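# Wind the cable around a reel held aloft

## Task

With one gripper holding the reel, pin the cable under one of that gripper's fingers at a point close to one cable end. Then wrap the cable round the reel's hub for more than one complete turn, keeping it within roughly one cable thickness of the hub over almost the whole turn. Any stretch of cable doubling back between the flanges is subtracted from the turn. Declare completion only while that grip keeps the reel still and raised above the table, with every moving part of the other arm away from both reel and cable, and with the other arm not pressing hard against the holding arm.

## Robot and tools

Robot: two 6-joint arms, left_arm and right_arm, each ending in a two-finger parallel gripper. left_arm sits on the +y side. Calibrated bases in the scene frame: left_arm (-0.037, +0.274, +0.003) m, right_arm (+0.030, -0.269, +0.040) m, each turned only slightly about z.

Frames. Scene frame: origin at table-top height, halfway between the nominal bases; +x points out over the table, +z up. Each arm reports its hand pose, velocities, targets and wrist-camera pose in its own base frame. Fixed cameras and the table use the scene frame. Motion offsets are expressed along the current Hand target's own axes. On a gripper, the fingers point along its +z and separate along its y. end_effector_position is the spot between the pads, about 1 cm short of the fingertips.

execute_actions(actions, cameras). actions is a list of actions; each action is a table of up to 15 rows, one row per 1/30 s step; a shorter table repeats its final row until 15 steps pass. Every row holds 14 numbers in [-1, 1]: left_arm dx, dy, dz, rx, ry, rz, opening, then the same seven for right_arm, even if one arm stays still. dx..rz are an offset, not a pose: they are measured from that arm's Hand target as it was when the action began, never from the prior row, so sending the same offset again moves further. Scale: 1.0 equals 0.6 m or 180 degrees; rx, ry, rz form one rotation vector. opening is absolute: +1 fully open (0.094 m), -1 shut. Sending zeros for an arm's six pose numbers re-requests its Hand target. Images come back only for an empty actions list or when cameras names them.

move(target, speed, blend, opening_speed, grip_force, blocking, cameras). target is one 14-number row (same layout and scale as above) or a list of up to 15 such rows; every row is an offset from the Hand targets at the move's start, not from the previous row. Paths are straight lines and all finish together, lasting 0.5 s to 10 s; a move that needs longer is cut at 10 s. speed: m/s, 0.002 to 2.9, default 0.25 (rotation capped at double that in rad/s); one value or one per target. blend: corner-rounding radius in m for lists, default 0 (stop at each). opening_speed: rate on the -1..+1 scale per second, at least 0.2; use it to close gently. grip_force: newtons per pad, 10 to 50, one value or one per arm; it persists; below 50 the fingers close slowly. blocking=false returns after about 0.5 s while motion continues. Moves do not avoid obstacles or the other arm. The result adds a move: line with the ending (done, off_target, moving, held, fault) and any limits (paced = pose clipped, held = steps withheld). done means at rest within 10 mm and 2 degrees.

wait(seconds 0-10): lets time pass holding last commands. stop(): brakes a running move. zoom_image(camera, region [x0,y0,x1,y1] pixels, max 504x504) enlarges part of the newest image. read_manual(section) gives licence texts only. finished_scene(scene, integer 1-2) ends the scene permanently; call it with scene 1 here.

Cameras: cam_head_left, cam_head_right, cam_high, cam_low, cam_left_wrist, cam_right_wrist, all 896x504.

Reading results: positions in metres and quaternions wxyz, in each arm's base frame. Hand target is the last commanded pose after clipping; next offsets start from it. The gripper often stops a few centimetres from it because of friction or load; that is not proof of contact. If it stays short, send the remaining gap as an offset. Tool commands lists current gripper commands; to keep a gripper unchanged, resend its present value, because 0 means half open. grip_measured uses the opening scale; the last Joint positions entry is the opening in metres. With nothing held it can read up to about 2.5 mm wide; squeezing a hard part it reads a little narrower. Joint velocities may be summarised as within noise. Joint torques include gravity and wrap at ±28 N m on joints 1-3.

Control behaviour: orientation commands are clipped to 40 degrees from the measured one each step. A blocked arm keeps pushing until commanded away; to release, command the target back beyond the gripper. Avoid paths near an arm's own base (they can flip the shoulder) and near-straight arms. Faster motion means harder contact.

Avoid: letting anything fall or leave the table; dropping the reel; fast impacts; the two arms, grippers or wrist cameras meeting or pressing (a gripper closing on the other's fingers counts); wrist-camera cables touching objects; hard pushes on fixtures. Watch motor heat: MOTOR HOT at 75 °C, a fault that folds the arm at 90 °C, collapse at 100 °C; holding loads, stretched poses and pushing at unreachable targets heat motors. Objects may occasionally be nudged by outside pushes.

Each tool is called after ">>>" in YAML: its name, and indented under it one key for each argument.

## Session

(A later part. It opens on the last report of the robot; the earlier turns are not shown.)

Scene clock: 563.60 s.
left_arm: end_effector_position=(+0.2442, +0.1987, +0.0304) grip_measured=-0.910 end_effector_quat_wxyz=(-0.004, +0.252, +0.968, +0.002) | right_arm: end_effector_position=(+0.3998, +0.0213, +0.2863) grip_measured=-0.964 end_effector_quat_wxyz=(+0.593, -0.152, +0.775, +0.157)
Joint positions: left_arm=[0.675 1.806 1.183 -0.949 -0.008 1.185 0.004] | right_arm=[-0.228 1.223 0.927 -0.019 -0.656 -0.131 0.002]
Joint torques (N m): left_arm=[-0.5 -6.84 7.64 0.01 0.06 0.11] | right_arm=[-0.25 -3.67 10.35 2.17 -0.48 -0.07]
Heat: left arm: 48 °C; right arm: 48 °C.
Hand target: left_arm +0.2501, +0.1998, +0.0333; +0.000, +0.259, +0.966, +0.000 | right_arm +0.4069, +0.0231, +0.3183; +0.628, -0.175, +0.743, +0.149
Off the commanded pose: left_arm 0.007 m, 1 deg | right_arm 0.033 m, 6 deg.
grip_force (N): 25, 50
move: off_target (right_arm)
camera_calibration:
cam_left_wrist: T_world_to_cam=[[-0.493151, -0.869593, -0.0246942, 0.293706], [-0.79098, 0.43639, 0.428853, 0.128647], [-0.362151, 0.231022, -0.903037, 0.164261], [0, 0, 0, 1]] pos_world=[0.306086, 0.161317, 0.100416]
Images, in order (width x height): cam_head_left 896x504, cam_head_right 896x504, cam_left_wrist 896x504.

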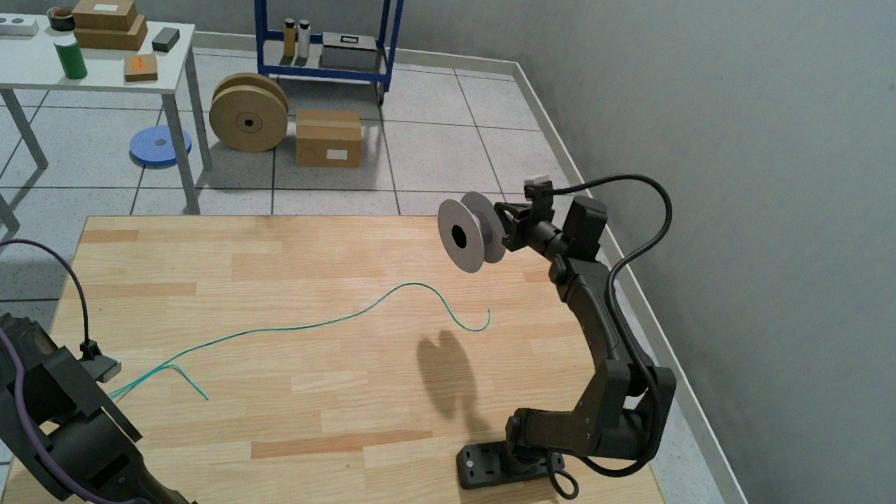

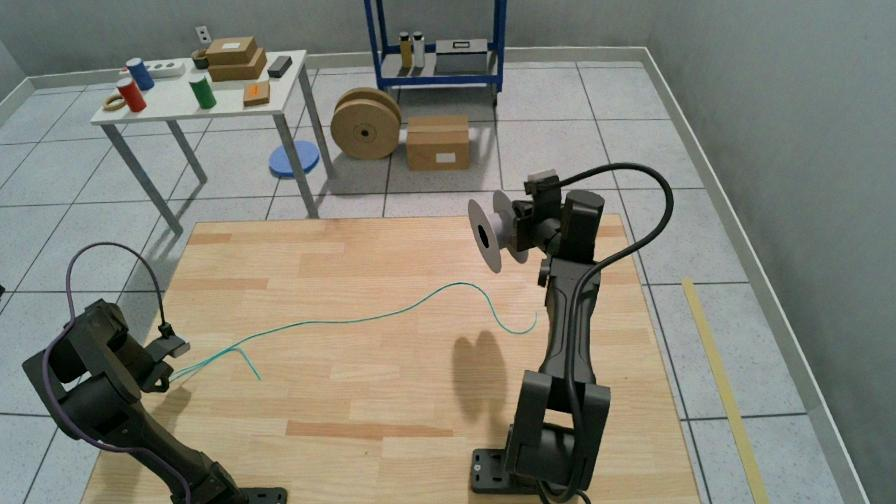

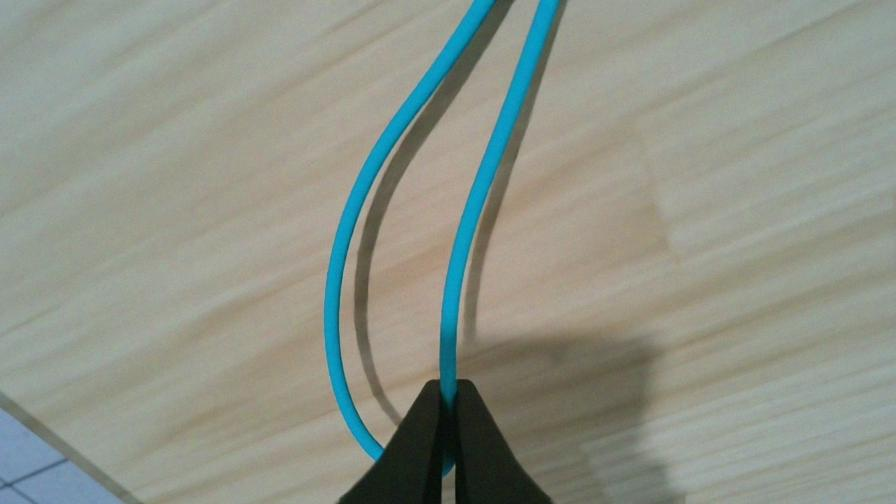

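>>> move:
  target:
    - [0,0,0,0,0,0,-0.3,0,0,0,0,0,0,-1]
    - [0,0,-0.12,0,0,0,-0.3,0,0,0,0,0,0,-1]
    - [-0.2453,-0.1682,-0.1167,0,0,-0.378,-0.2,0,0,0,0,0,0,-1]
  speed: 0.2
  blend: [0,0.02,0]
  cameras: ["cam_left_wrist","cam_head_right","cam_head_left"]

Scene clock: 603.97 s.
left_arm: end_effector_position=(+0.3209, +0.0386, +0.0991) grip_measured=-0.203 end_effector_quat_wxyz=(-0.004, -0.323, +0.947, +0.001) | right_arm: end_effector_position=(+0.3998, +0.0213, +0.2863) grip_measured=-0.964 end_effector_quat_wxyz=(+0.593, -0.152, +0.775, +0.157)
Joint positions: left_arm=[0.117 1.78 1.432 -1.232 0.001 -0.54 0.037] | right_arm=[-0.228 1.223 0.927 -0.019 -0.656 -0.131 0.002]
Joint torques (N m): left_arm=[-0.24 -6.95 8.36 0.03 -0.02 -0.11] | right_arm=[-0.17 -3.63 10.41 2.2 -0.46 -0.07]
Heat: left arm: 46 °C; right arm: 49 °C.
Hand target: left_arm +0.3272, +0.0388, +0.1035; +0.000, -0.326, +0.945, +0.000 | right_arm +0.4069, +0.0231, +0.3183; +0.628, -0.175, +0.743, +0.149
Off the commanded pose: left_arm 0.008 m, 1 deg | right_arm 0.033 m, 6 deg.
grip_force (N): 25, 50
move: off_target (right_arm)
camera_calibration:
cam_left_wrist: T_world_to_cam=[[0.604878, -0.795839, -0.0275974, -0.160944], [-0.711919, -0.555972, 0.429031, 0.242655], [-0.356783, -0.239864, -0.902868, 0.30742], [0, 0, 0, 1]] pos_world=[0.379784, 0.0805626, 0.169012]
Images, in order (width x height): cam_head_left 896x504, cam_head_right 896x504, cam_left_wrist 896x504.

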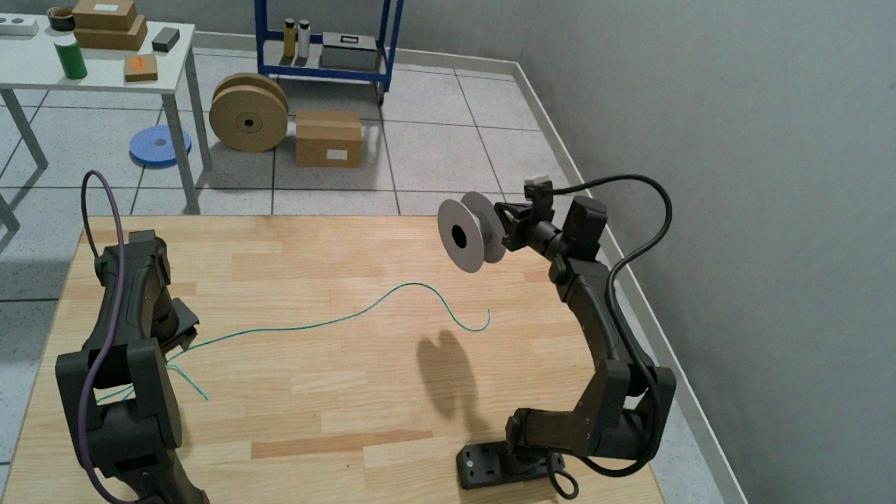

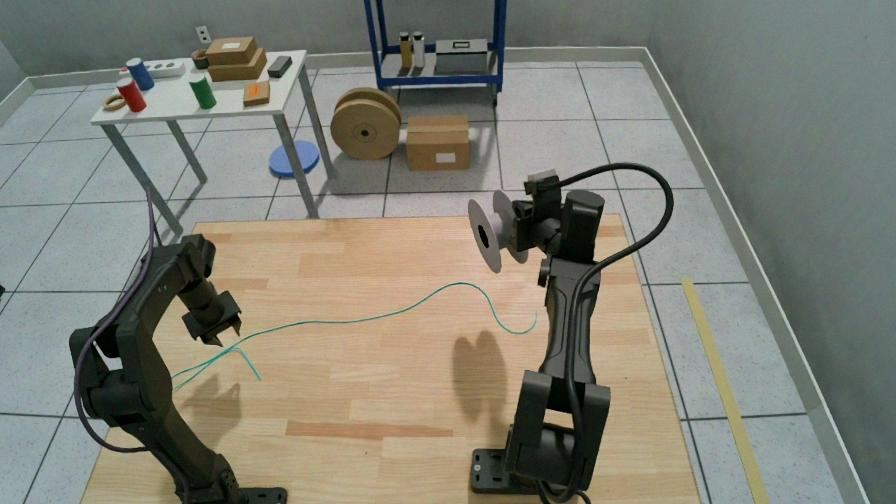

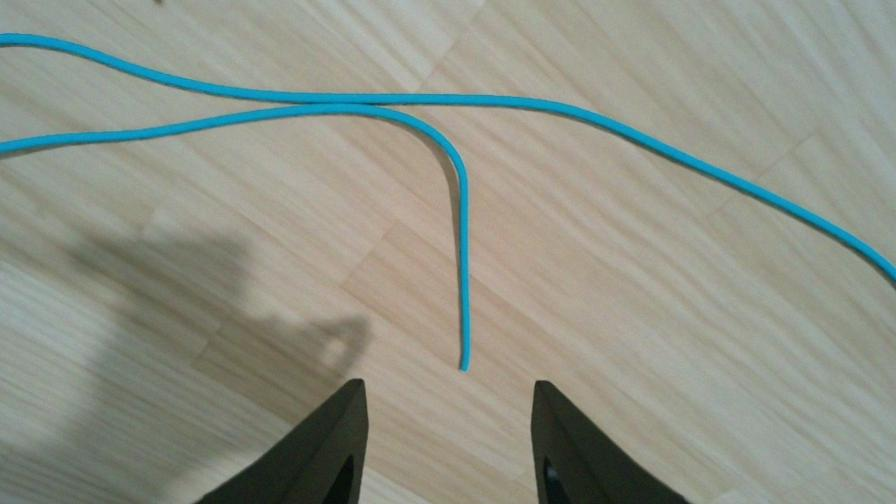

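>>> move:
  target: [-0.0243,-0.0048,0.125,0,0,0,-0.3,0,0,0,0,0,0,-1]
  speed: 0.15
  cameras: ["cam_left_wrist"]

Scene clock: 610.47 s.
left_arm: end_effector_position=(+0.3382, +0.0433, +0.0322) grip_measured=-0.297 end_effector_quat_wxyz=(-0.003, -0.326, +0.945, +0.000) | right_arm: end_effector_position=(+0.3998, +0.0213, +0.2863) grip_measured=-0.964 end_effector_quat_wxyz=(+0.593, -0.152, +0.775, +0.157)
Joint positions: left_arm=[0.125 1.9 1.314 -0.991 0.001 -0.54 0.033] | right_arm=[-0.228 1.223 0.927 -0.019 -0.656 -0.131 0.002]
Joint torques (N m): left_arm=[0.46 -8.13 4.92 0.31 -0.02 0.06] | right_arm=[-0.16 -3.69 10.29 2.15 -0.42 -0.05]
Heat: left arm: 46 °C; right arm: 49 °C.
Hand target: left_arm +0.3405, +0.0456, +0.0284; +0.000, -0.326, +0.945, +0.000 | right_arm +0.4069, +0.0231, +0.3183; +0.628, -0.175, +0.743, +0.149
Off the commanded pose: left_arm 0.005 m, 0 deg | right_arm 0.033 m, 6 deg.
grip_force (N): 25, 50
move: off_target (right_arm)
camera_calibration:
cam_left_wrist: T_world_to_cam=[[0.610974, -0.791216, -0.0262199, -0.171826], [-0.708813, -0.561492, 0.426978, 0.285517], [-0.352555, -0.242288, -0.903882, 0.253055], [0, 0, 0, 1]] pos_world=[0.396575, 0.0856762, 0.102317]
Images, in order (width x height): cam_left_wrist 896x504.

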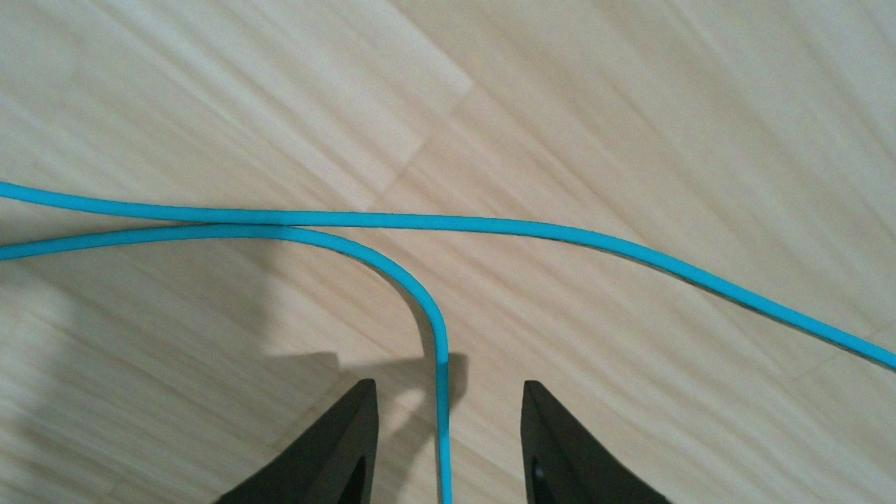

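>>> move:
  target:
    - [-0.010,0,0.038,0,0,0,-0.3,0,0,0,0,0,0,-1]
    - [-0.010,0,0.038,0,0,0,-1,0,0,0,0,0,0,-1]
  speed: 0.08
  cameras: ["cam_left_wrist"]

Scene clock: 616.70 s.
left_arm: end_effector_position=(+0.3446, +0.0469, +0.0114) grip_measured=-0.910 end_effector_quat_wxyz=(+0.000, -0.327, +0.945, -0.001) | right_arm: end_effector_position=(+0.3998, +0.0213, +0.2863) grip_measured=-0.964 end_effector_quat_wxyz=(+0.593, -0.152, +0.775, +0.157)
Joint positions: left_arm=[0.133 1.948 1.291 -0.913 0.001 -0.533 0.004] | right_arm=[-0.228 1.223 0.927 -0.019 -0.656 -0.131 0.002]
Joint torques (N m): left_arm=[0.47 -8.08 4.57 0.34 -0.02 0.09] | right_arm=[-0.08 -3.71 10.33 2.18 -0.46 -0.11]
Heat: left arm: 45 °C; right arm: 49 °C.
Hand target: left_arm +0.3453, +0.0492, +0.0057; +0.000, -0.326, +0.945, +0.000 | right_arm +0.4069, +0.0231, +0.3183; +0.628, -0.175, +0.743, +0.149
Off the commanded pose: left_arm 0.006 m, 0 deg | right_arm 0.033 m, 6 deg.
grip_force (N): 25, 50
move: off_target (right_arm)
camera_calibration:
cam_left_wrist: T_world_to_cam=[[0.612682, -0.790014, -0.022344, -0.17407], [-0.710636, -0.563053, 0.421862, 0.301723], [-0.345858, -0.242589, -0.906384, 0.235005], [0, 0, 0, 1]] pos_world=[0.402343, 0.089378, 0.0818301]
Images, in order (width x height): cam_left_wrist 896x504.

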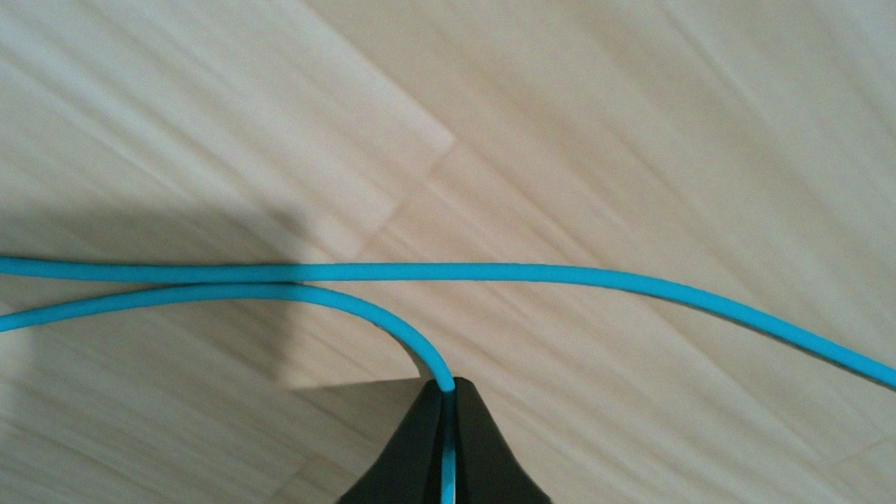

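>>> move:
  target: [0,0,-0.33,0,0,0,-1,0.26,0.459,-0.01,0,0.03,0,-1]
  speed: 0.18
  cameras: ["cam_left_wrist","cam_right_wrist","cam_head_right","cam_head_left","cam_low"]

Scene clock: 642.67 s.
left_arm: end_effector_position=(+0.3447, +0.0470, +0.1850) grip_measured=-0.911 end_effector_quat_wxyz=(+0.017, -0.327, +0.945, -0.004) | right_arm: end_effector_position=(+0.2506, +0.2510, +0.1497) grip_measured=-0.964 end_effector_quat_wxyz=(+0.570, -0.207, +0.785, +0.124)
Joint positions: left_arm=[0.133 1.86 1.875 -1.551 0.001 -0.533 0.004] | right_arm=[1.049 1.169 0.397 0.389 0.544 0.162 0.002]
Joint torques (N m): left_arm=[0.47 -11.7 7.92 0.11 -0.02 0.08] | right_arm=[0.31 -2.74 6.49 2.34 0.28 0.13]
Heat: left arm: 44 °C; right arm: 49 °C.
Hand target: left_arm +0.3451, +0.0492, +0.2037; +0.000, -0.326, +0.945, +0.000 | right_arm +0.2548, +0.2550, +0.1660; +0.592, -0.182, +0.772, +0.141
Off the commanded pose: left_arm 0.019 m, 2 deg | right_arm 0.017 m, 5 deg.
joint sent to its limit (left arm) — joint 4 (wrist pitch), lower limit. The joint targets are off in orientation, not in position.
grip_force (N): 25, 50
move: off_target (left_arm, right_arm)
camera_calibration:
cam_left_wrist: T_world_to_cam=[[0.613192, -0.789918, -0.00488553, -0.173718], [-0.724664, -0.564977, 0.394541, 0.238604], [-0.314416, -0.238389, -0.918865, 0.383712], [0, 0, 0, 1]] pos_world=[0.400075, 0.0890556, 0.257592]
cam_right_wrist: T_world_to_cam=[[0.485175, -0.874214, 0.0188501, 0.0964438], [-0.594488, -0.345587, -0.726054, 0.381742], [0.641241, 0.341057, -0.687379, -0.0521497], [0, 0, 0, 1]] pos_world=[0.213589, 0.234023, 0.239501]
Images, in order (width x height): cam_head_left 896x504, cam_head_right 896x504, cam_low 896x504, cam_left_wrist 896x504, cam_right_wrist 896x504.

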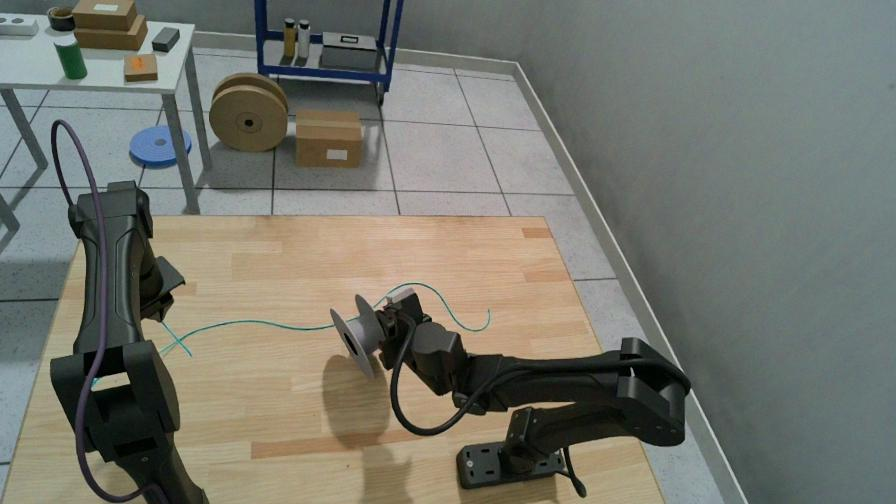

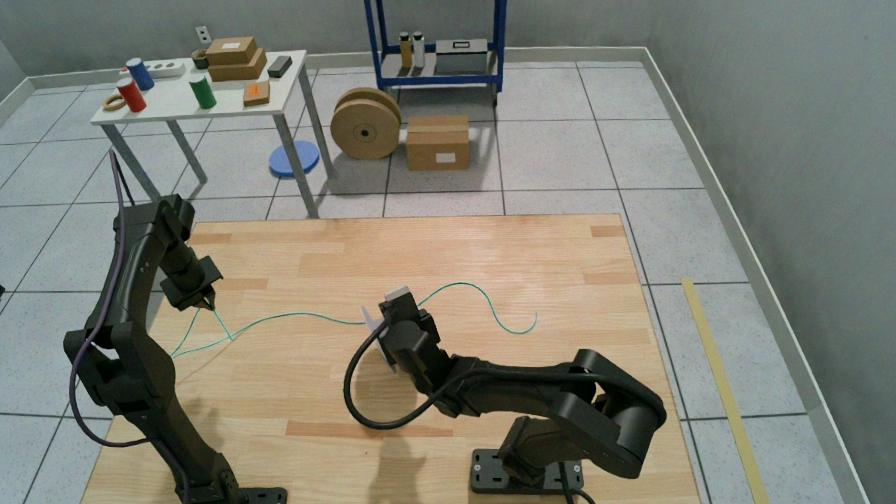

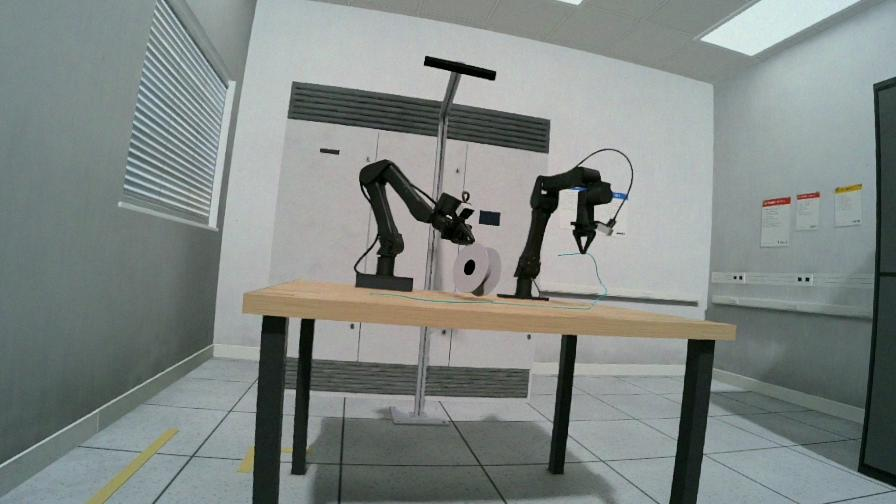

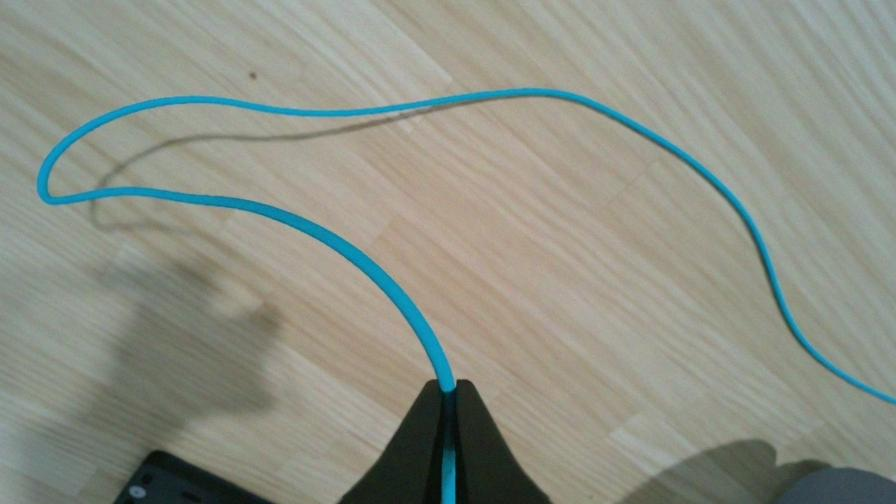

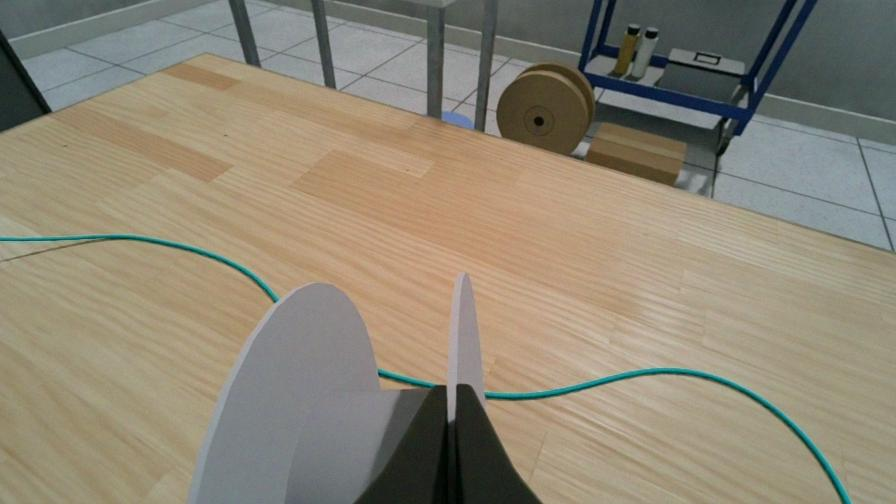

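>>> move:
  target: [0,0,0,0,0,0,-1,0.04,0,0.011,0,0,0,-1]
  speed: 0.05
  cameras: ["cam_head_left","cam_low"]

>>> zoom_image:
  camera: "cam_low"
  region: [420, 210, 550, 320]

>>> zoom_image:
  camera: "cam_head_left"
  region: [300, 270, 430, 400]

Scene clock: 648.37 s.
left_arm: end_effector_position=(+0.3447, +0.0470, +0.1850) grip_measured=-0.911 end_effector_quat_wxyz=(+0.017, -0.327, +0.945, -0.004) | right_arm: end_effector_position=(+0.2539, +0.2523, +0.1344) grip_measured=-0.964 end_effector_quat_wxyz=(+0.582, -0.195, +0.779, +0.129)
Joint positions: left_arm=[0.133 1.86 1.875 -1.551 0.001 -0.533 0.004] | right_arm=[1.05 1.263 0.338 0.577 0.558 0.164 0.002]
Joint torques (N m): left_arm=[0.47 -11.7 7.92 0.11 -0.02 0.09] | right_arm=[0.51 -2.78 5.52 2.07 0.15 0.15]
Heat: left arm: 44 °C; right arm: 49 °C.
Hand target: left_arm +0.3451, +0.0492, +0.2037; +0.000, -0.326, +0.945, +0.000 | right_arm +0.2549, +0.2552, +0.1409; +0.592, -0.182, +0.772, +0.141
Off the commanded pose: left_arm 0.019 m, 2 deg | right_arm 0.007 m, 2 deg.
joint sent to its limit (left arm) — joint 4 (wrist pitch), lower limit. The joint targets are off in orientation, not in position.
grip_force (N): 25, 50
move: off_target (left_arm)
Images, in order (width x height): cam_head_left 896x504, cam_low 896x504.

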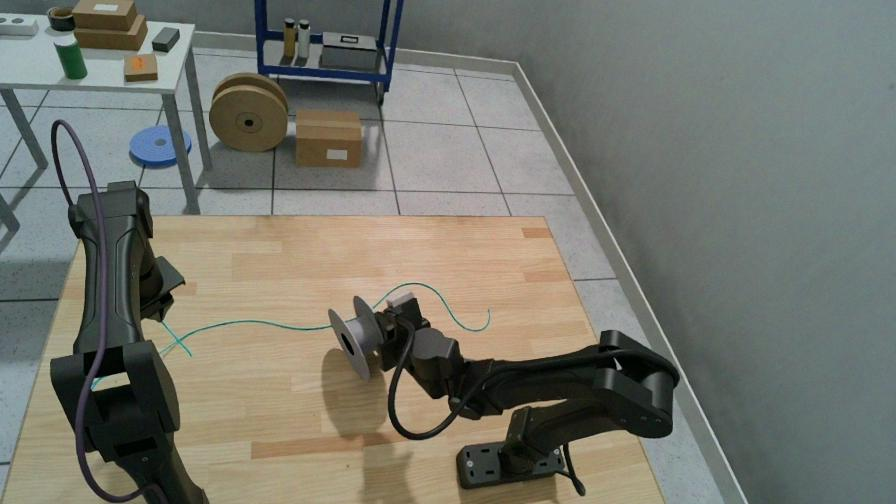

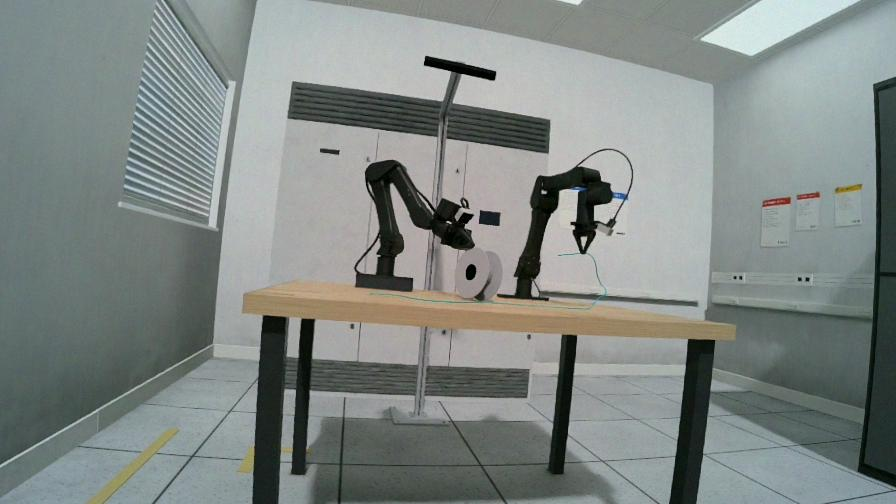

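Scaled by 3.877 from the camera's 896x504 image, which has a finer 1280x720 frame.

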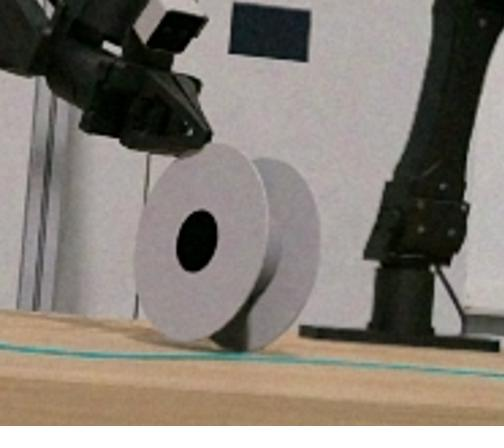

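Scaled by 3.877 from the camera's 896x504 image, which has a finer 1280x720 frame.

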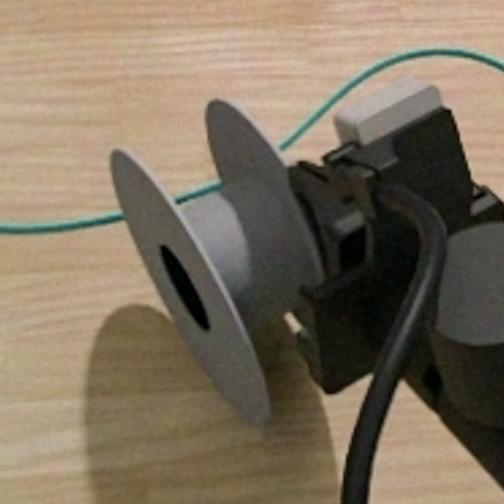

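>>> move:
  target: [0,0,0,0,0,0,-1,0.018,0,0.005,0,0,0,-1]
  speed: 0.04

>>> move:
  target: [0,0,0,0,0,0,-1,0.018,0,0.005,0,0,0,-1]
  speed: 0.04
  cameras: ["cam_low","cam_right_wrist"]

>>> zoom_image:
  camera: "cam_low"
  region: [420, 210, 550, 320]

Scene clock: 652.47 s.
left_arm: end_effector_position=(+0.3447, +0.0470, +0.1850) grip_measured=-0.911 end_effector_quat_wxyz=(+0.017, -0.327, +0.945, -0.004) | right_arm: end_effector_position=(+0.2565, +0.2536, +0.1325) grip_measured=-0.964 end_effector_quat_wxyz=(+0.594, -0.183, +0.772, +0.136)
Joint positions: left_arm=[0.133 1.86 1.875 -1.551 0.001 -0.533 0.004] | right_arm=[1.05 1.313 0.316 0.686 0.569 0.164 0.002]
Joint torques (N m): left_arm=[0.47 -11.7 7.92 0.11 -0.02 0.08] | right_arm=[0.38 -2.61 5.05 1.77 0.07 0.12]
Heat: left arm: 45 °C; right arm: 49 °C.
Hand target: left_arm +0.3451, +0.0492, +0.2037; +0.000, -0.326, +0.945, +0.000 | right_arm +0.2549, +0.2553, +0.1297; +0.592, -0.182, +0.772, +0.141
Off the commanded pose: left_arm 0.019 m, 2 deg | right_arm 0.004 m, 1 deg.
joint sent to its limit (left arm) — joint 4 (wrist pitch), lower limit. The joint targets are off in orientation, not in position.
grip_force (N): 25, 50
move: off_target (left_arm)

Scene clock: 653.40 s.
left_arm: end_effector_position=(+0.3447, +0.0470, +0.1850) grip_measured=-0.911 end_effector_quat_wxyz=(+0.017, -0.327, +0.945, -0.004) | right_arm: end_effector_position=(+0.2589, +0.2537, +0.1296) grip_measured=-0.964 end_effector_quat_wxyz=(+0.604, -0.172, +0.765, +0.140)
Joint positions: left_arm=[0.133 1.86 1.875 -1.551 0.001 -0.533 0.004] | right_arm=[1.05 1.368 0.295 0.795 0.582 0.164 0.002]
Joint torques (N m): left_arm=[0.47 -11.71 7.92 0.11 -0.02 0.09] | right_arm=[0.53 -2.33 4.59 1.44 -0.13 0.12]
Heat: left arm: 45 °C; right arm: 48 °C.
Hand target: left_arm +0.3451, +0.0492, +0.2037; +0.000, -0.326, +0.945, +0.000 | right_arm +0.2551, +0.2554, +0.1186; +0.592, -0.182, +0.772, +0.141
Off the commanded pose: left_arm 0.019 m, 2 deg | right_arm 0.012 m, 2 deg.
joint sent to its limit (left arm) — joint 4 (wrist pitch), lower limit. The joint targets are off in orientation, not in position.
grip_force (N): 25, 50
move: off_target (left_arm, right_arm)
camera_calibration:
cam_right_wrist: T_world_to_cam=[[0.45288, -0.89116, -0.0270941, 0.113817], [-0.558718, -0.259992, -0.787552, 0.349976], [0.694791, 0.371805, -0.615652, -0.103096], [0, 0, 0, 1]] pos_world=[0.215622, 0.230752, 0.215237]
Images, in order (width x height): cam_low 896x504, cam_right_wrist 896x504.

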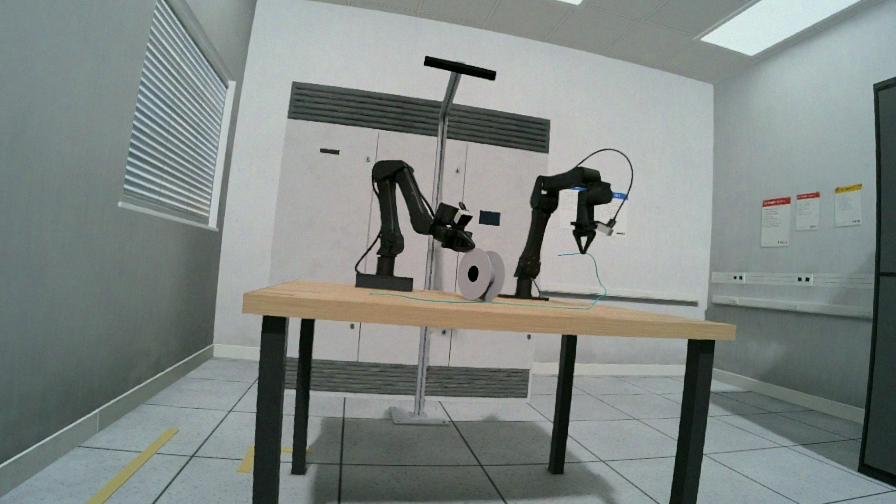

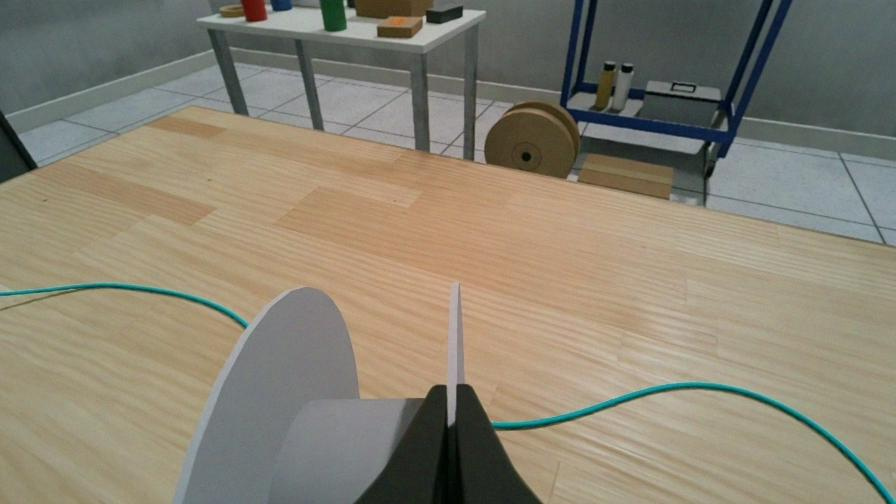

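Scaled by 3.877 from the camera's 896x504 image, which has a finer 1280x720 frame.

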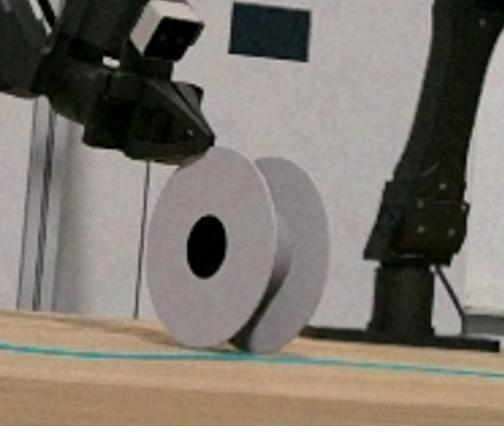

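>>> move:
  target:
    - [0,0,0,0,0,0,-1,-0.012,0,0,0,0,0,-1]
    - [0,0,0,0,0,0,-1,-0.012,0,0,0,0,0,-0.3]
  speed: 0.04
  opening_speed: 0.4
  cameras: ["cam_low","cam_right_wrist","cam_head_left"]

Scene clock: 658.63 s.
left_arm: end_effector_position=(+0.3447, +0.0470, +0.1850) grip_measured=-0.911 end_effector_quat_wxyz=(+0.017, -0.327, +0.945, -0.004) | right_arm: end_effector_position=(+0.2562, +0.2517, +0.1171) grip_measured=-0.301 end_effector_quat_wxyz=(+0.587, -0.188, +0.777, +0.127)
Joint positions: left_arm=[0.133 1.86 1.875 -1.551 0.001 -0.533 0.004] | right_arm=[1.05 1.368 0.294 0.737 0.574 0.164 0.033]
Joint torques (N m): left_arm=[0.47 -11.7 7.92 0.11 -0.02 0.08] | right_arm=[-0.12 -4.59 5.87 1.59 -0.06 0.1]
Heat: left arm: 45 °C; right arm: 47 °C.
Hand target: left_arm +0.3451, +0.0492, +0.2037; +0.000, -0.326, +0.945, +0.000 | right_arm +0.2567, +0.2561, +0.1255; +0.592, -0.182, +0.772, +0.141
Off the commanded pose: left_arm 0.019 m, 2 deg | right_arm 0.010 m, 2 deg.
joint sent to its limit (left arm) — joint 4 (wrist pitch), lower limit. The joint targets are off in orientation, not in position.
grip_force (N): 25, 50
move: off_target (left_arm)
camera_calibration:
cam_right_wrist: T_world_to_cam=[[0.459928, -0.887954, 0.00223882, 0.106851], [-0.580409, -0.302537, -0.756041, 0.350597], [0.672006, 0.346424, -0.654521, -0.0914372], [0, 0, 0, 1]] pos_world=[0.215792, 0.232623, 0.204978]
Images, in order (width x height): cam_head_left 896x504, cam_low 896x504, cam_right_wrist 896x504.

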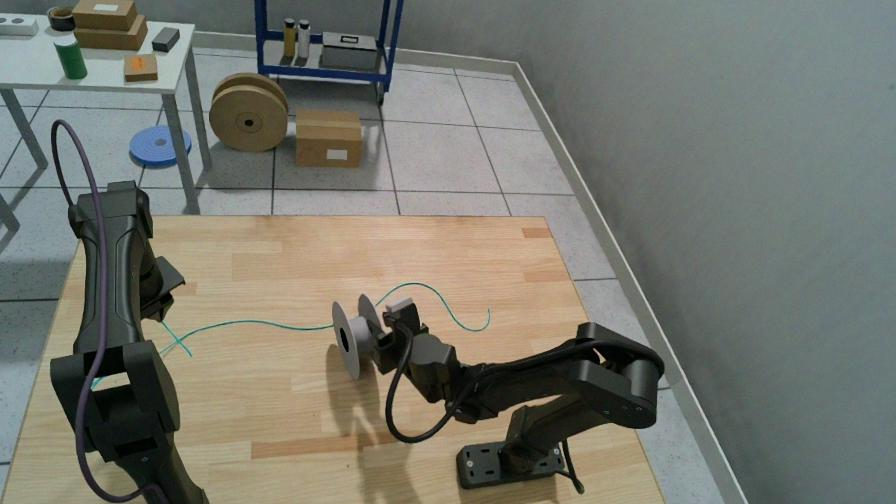

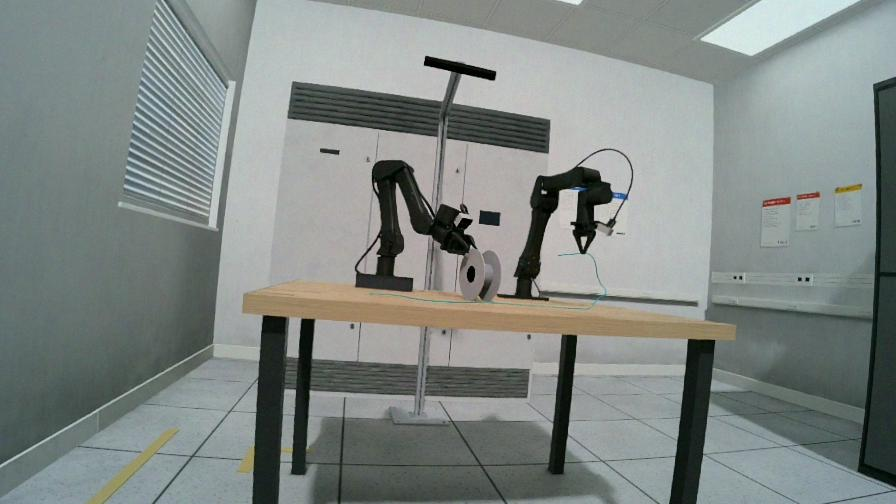

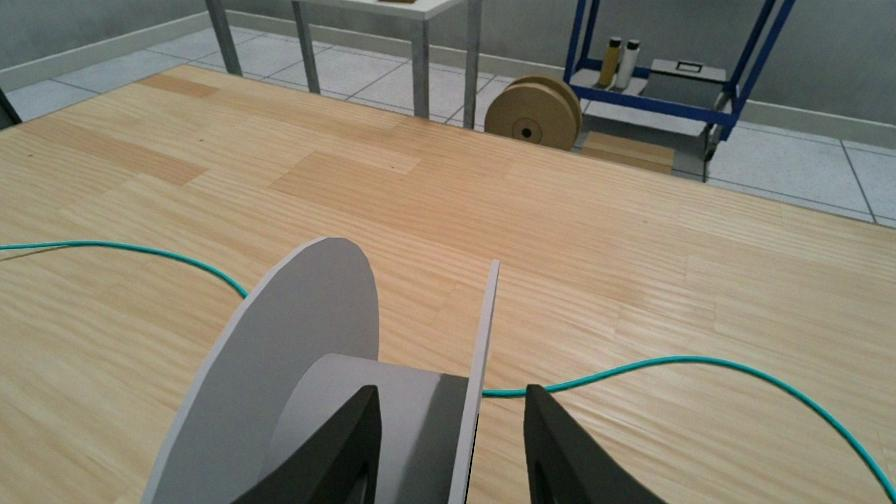

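>>> zoom_image:
  camera: "cam_head_left"
  region: [300, 270, 430, 400]

>>> zoom_image:
  camera: "cam_low"
  region: [420, 210, 550, 320]

Scaled by 3.877 from the camera's 896x504 image, which has a finer 1280x720 frame.

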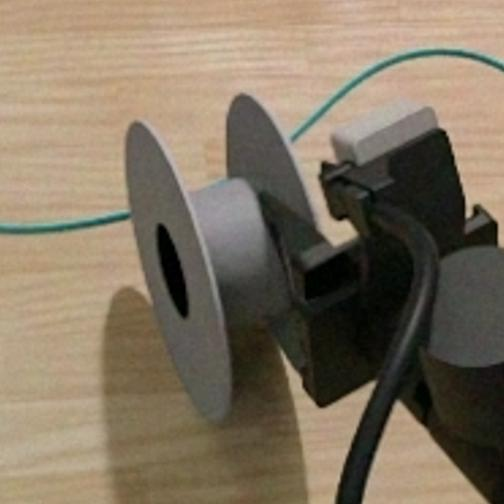

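Scaled by 3.877 from the camera's 896x504 image, which has a finer 1280x720 frame.

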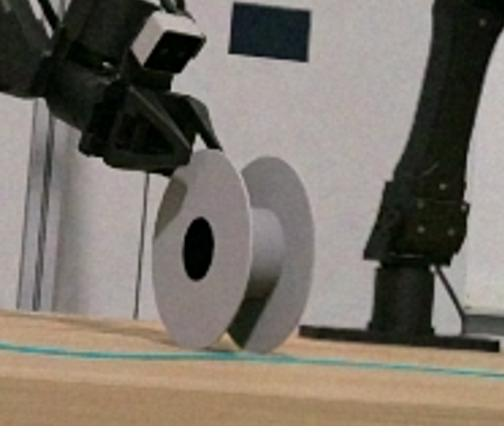

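>>> move:
  target:
    - [0,0,0,0,0,0,-1,0,0,-0.1,0,0,0,-0.3]
    - [0,0,0,0,0,0,-1,0.0428,0.0215,-0.12,0.054,-0.011,0.0127,0.3]
  speed: 0.1
  cameras: ["cam_right_wrist","cam_head_left","cam_head_right"]

>>> zoom_image:
  camera: "cam_head_left"
  region: [300, 270, 430, 400]

>>> zoom_image:
  camera: "cam_head_right"
  region: [320, 270, 450, 400]

Scene clock: 687.00 s.
left_arm: end_effector_position=(+0.3447, +0.0470, +0.1850) grip_measured=-0.911 end_effector_quat_wxyz=(+0.017, -0.327, +0.945, -0.004) | right_arm: end_effector_position=(+0.1820, +0.2293, +0.1110) grip_measured=+0.299 end_effector_quat_wxyz=(+0.609, -0.129, +0.778, +0.085)
Joint positions: left_arm=[0.133 1.86 1.875 -1.551 0.001 -0.533 0.004] | right_arm=[1.48 1.257 0.243 0.435 1.11 0.505 0.061]
Joint torques (N m): left_arm=[0.47 -11.7 7.92 0.11 -0.02 0.08] | right_arm=[0.53 -2.02 7.15 1.13 0.51 0.16]
Heat: left arm: 45 °C; right arm: 45 °C.
Hand target: left_arm +0.3451, +0.0492, +0.2037; +0.000, -0.326, +0.945, +0.000 | right_arm +0.1829, +0.2334, +0.1193; +0.616, -0.114, +0.774, +0.090
Off the commanded pose: left_arm 0.019 m, 2 deg | right_arm 0.009 m, 2 deg.
joint sent to its limit (left arm) — joint 4 (wrist pitch), lower limit. The joint targets are off in orientation, not in position.
grip_force (N): 25, 50
move: off_target (left_arm)
camera_calibration:
cam_right_wrist: T_world_to_cam=[[0.325594, -0.945501, 0.00393748, 0.158602], [-0.591895, -0.20707, -0.778963, 0.278957], [0.737326, 0.251295, -0.627058, -0.0309348], [0, 0, 0, 1]] pos_world=[0.136282, 0.215496, 0.197275]
Images, in order (width x height): cam_head_left 896x504, cam_head_right 896x504, cam_right_wrist 896x504.

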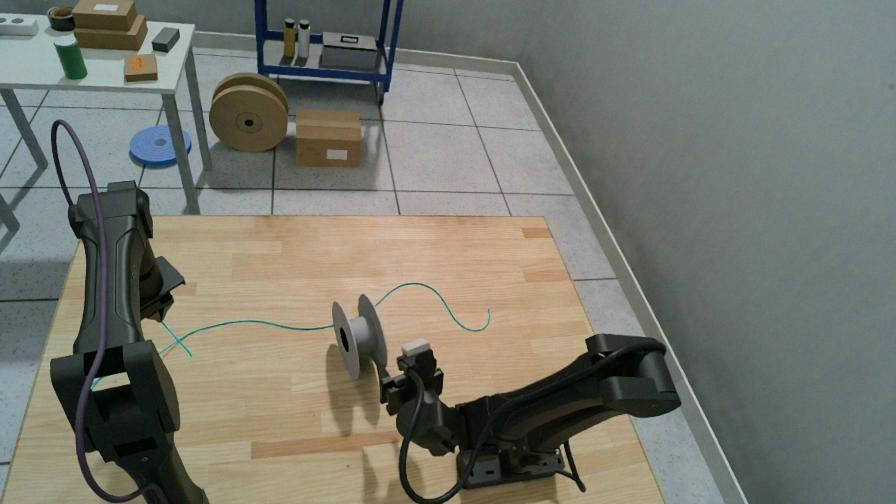

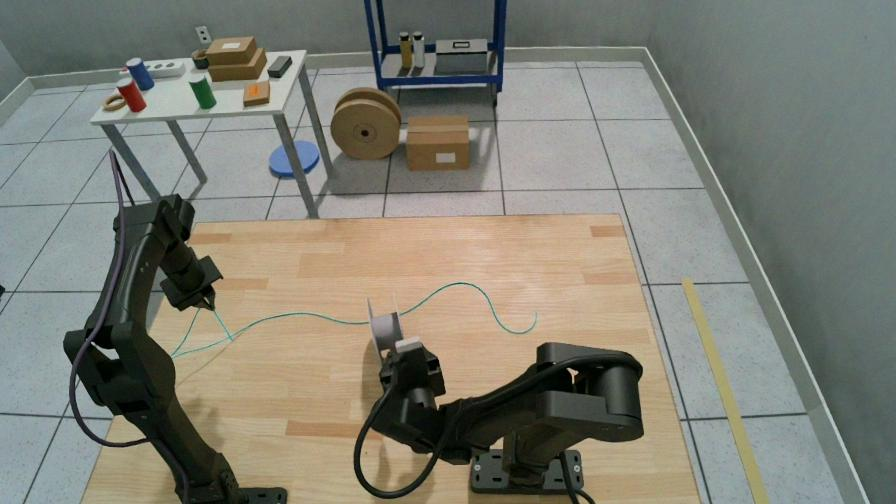

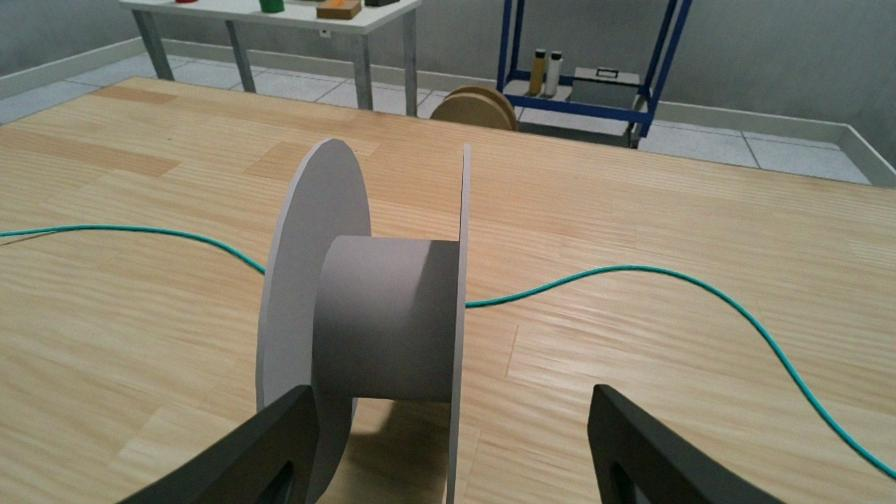

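Scaled by 3.877 from the camera's 896x504 image, which has a finer 1280x720 frame.

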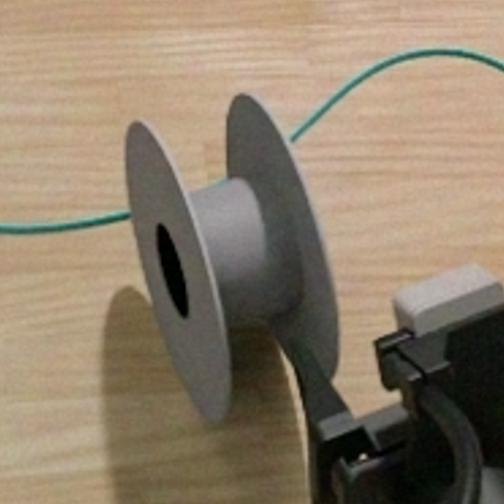

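Scaled by 3.877 from the camera's 896x504 image, which has a finer 1280x720 frame.

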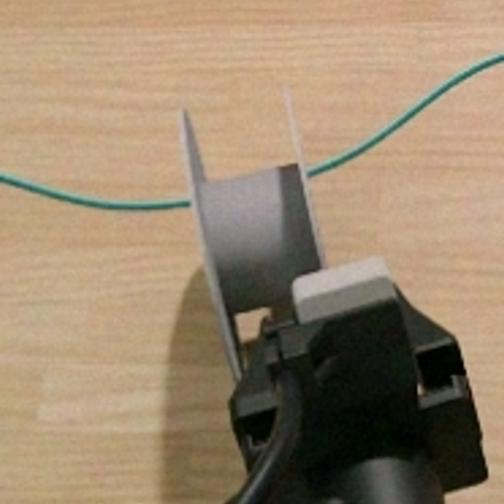

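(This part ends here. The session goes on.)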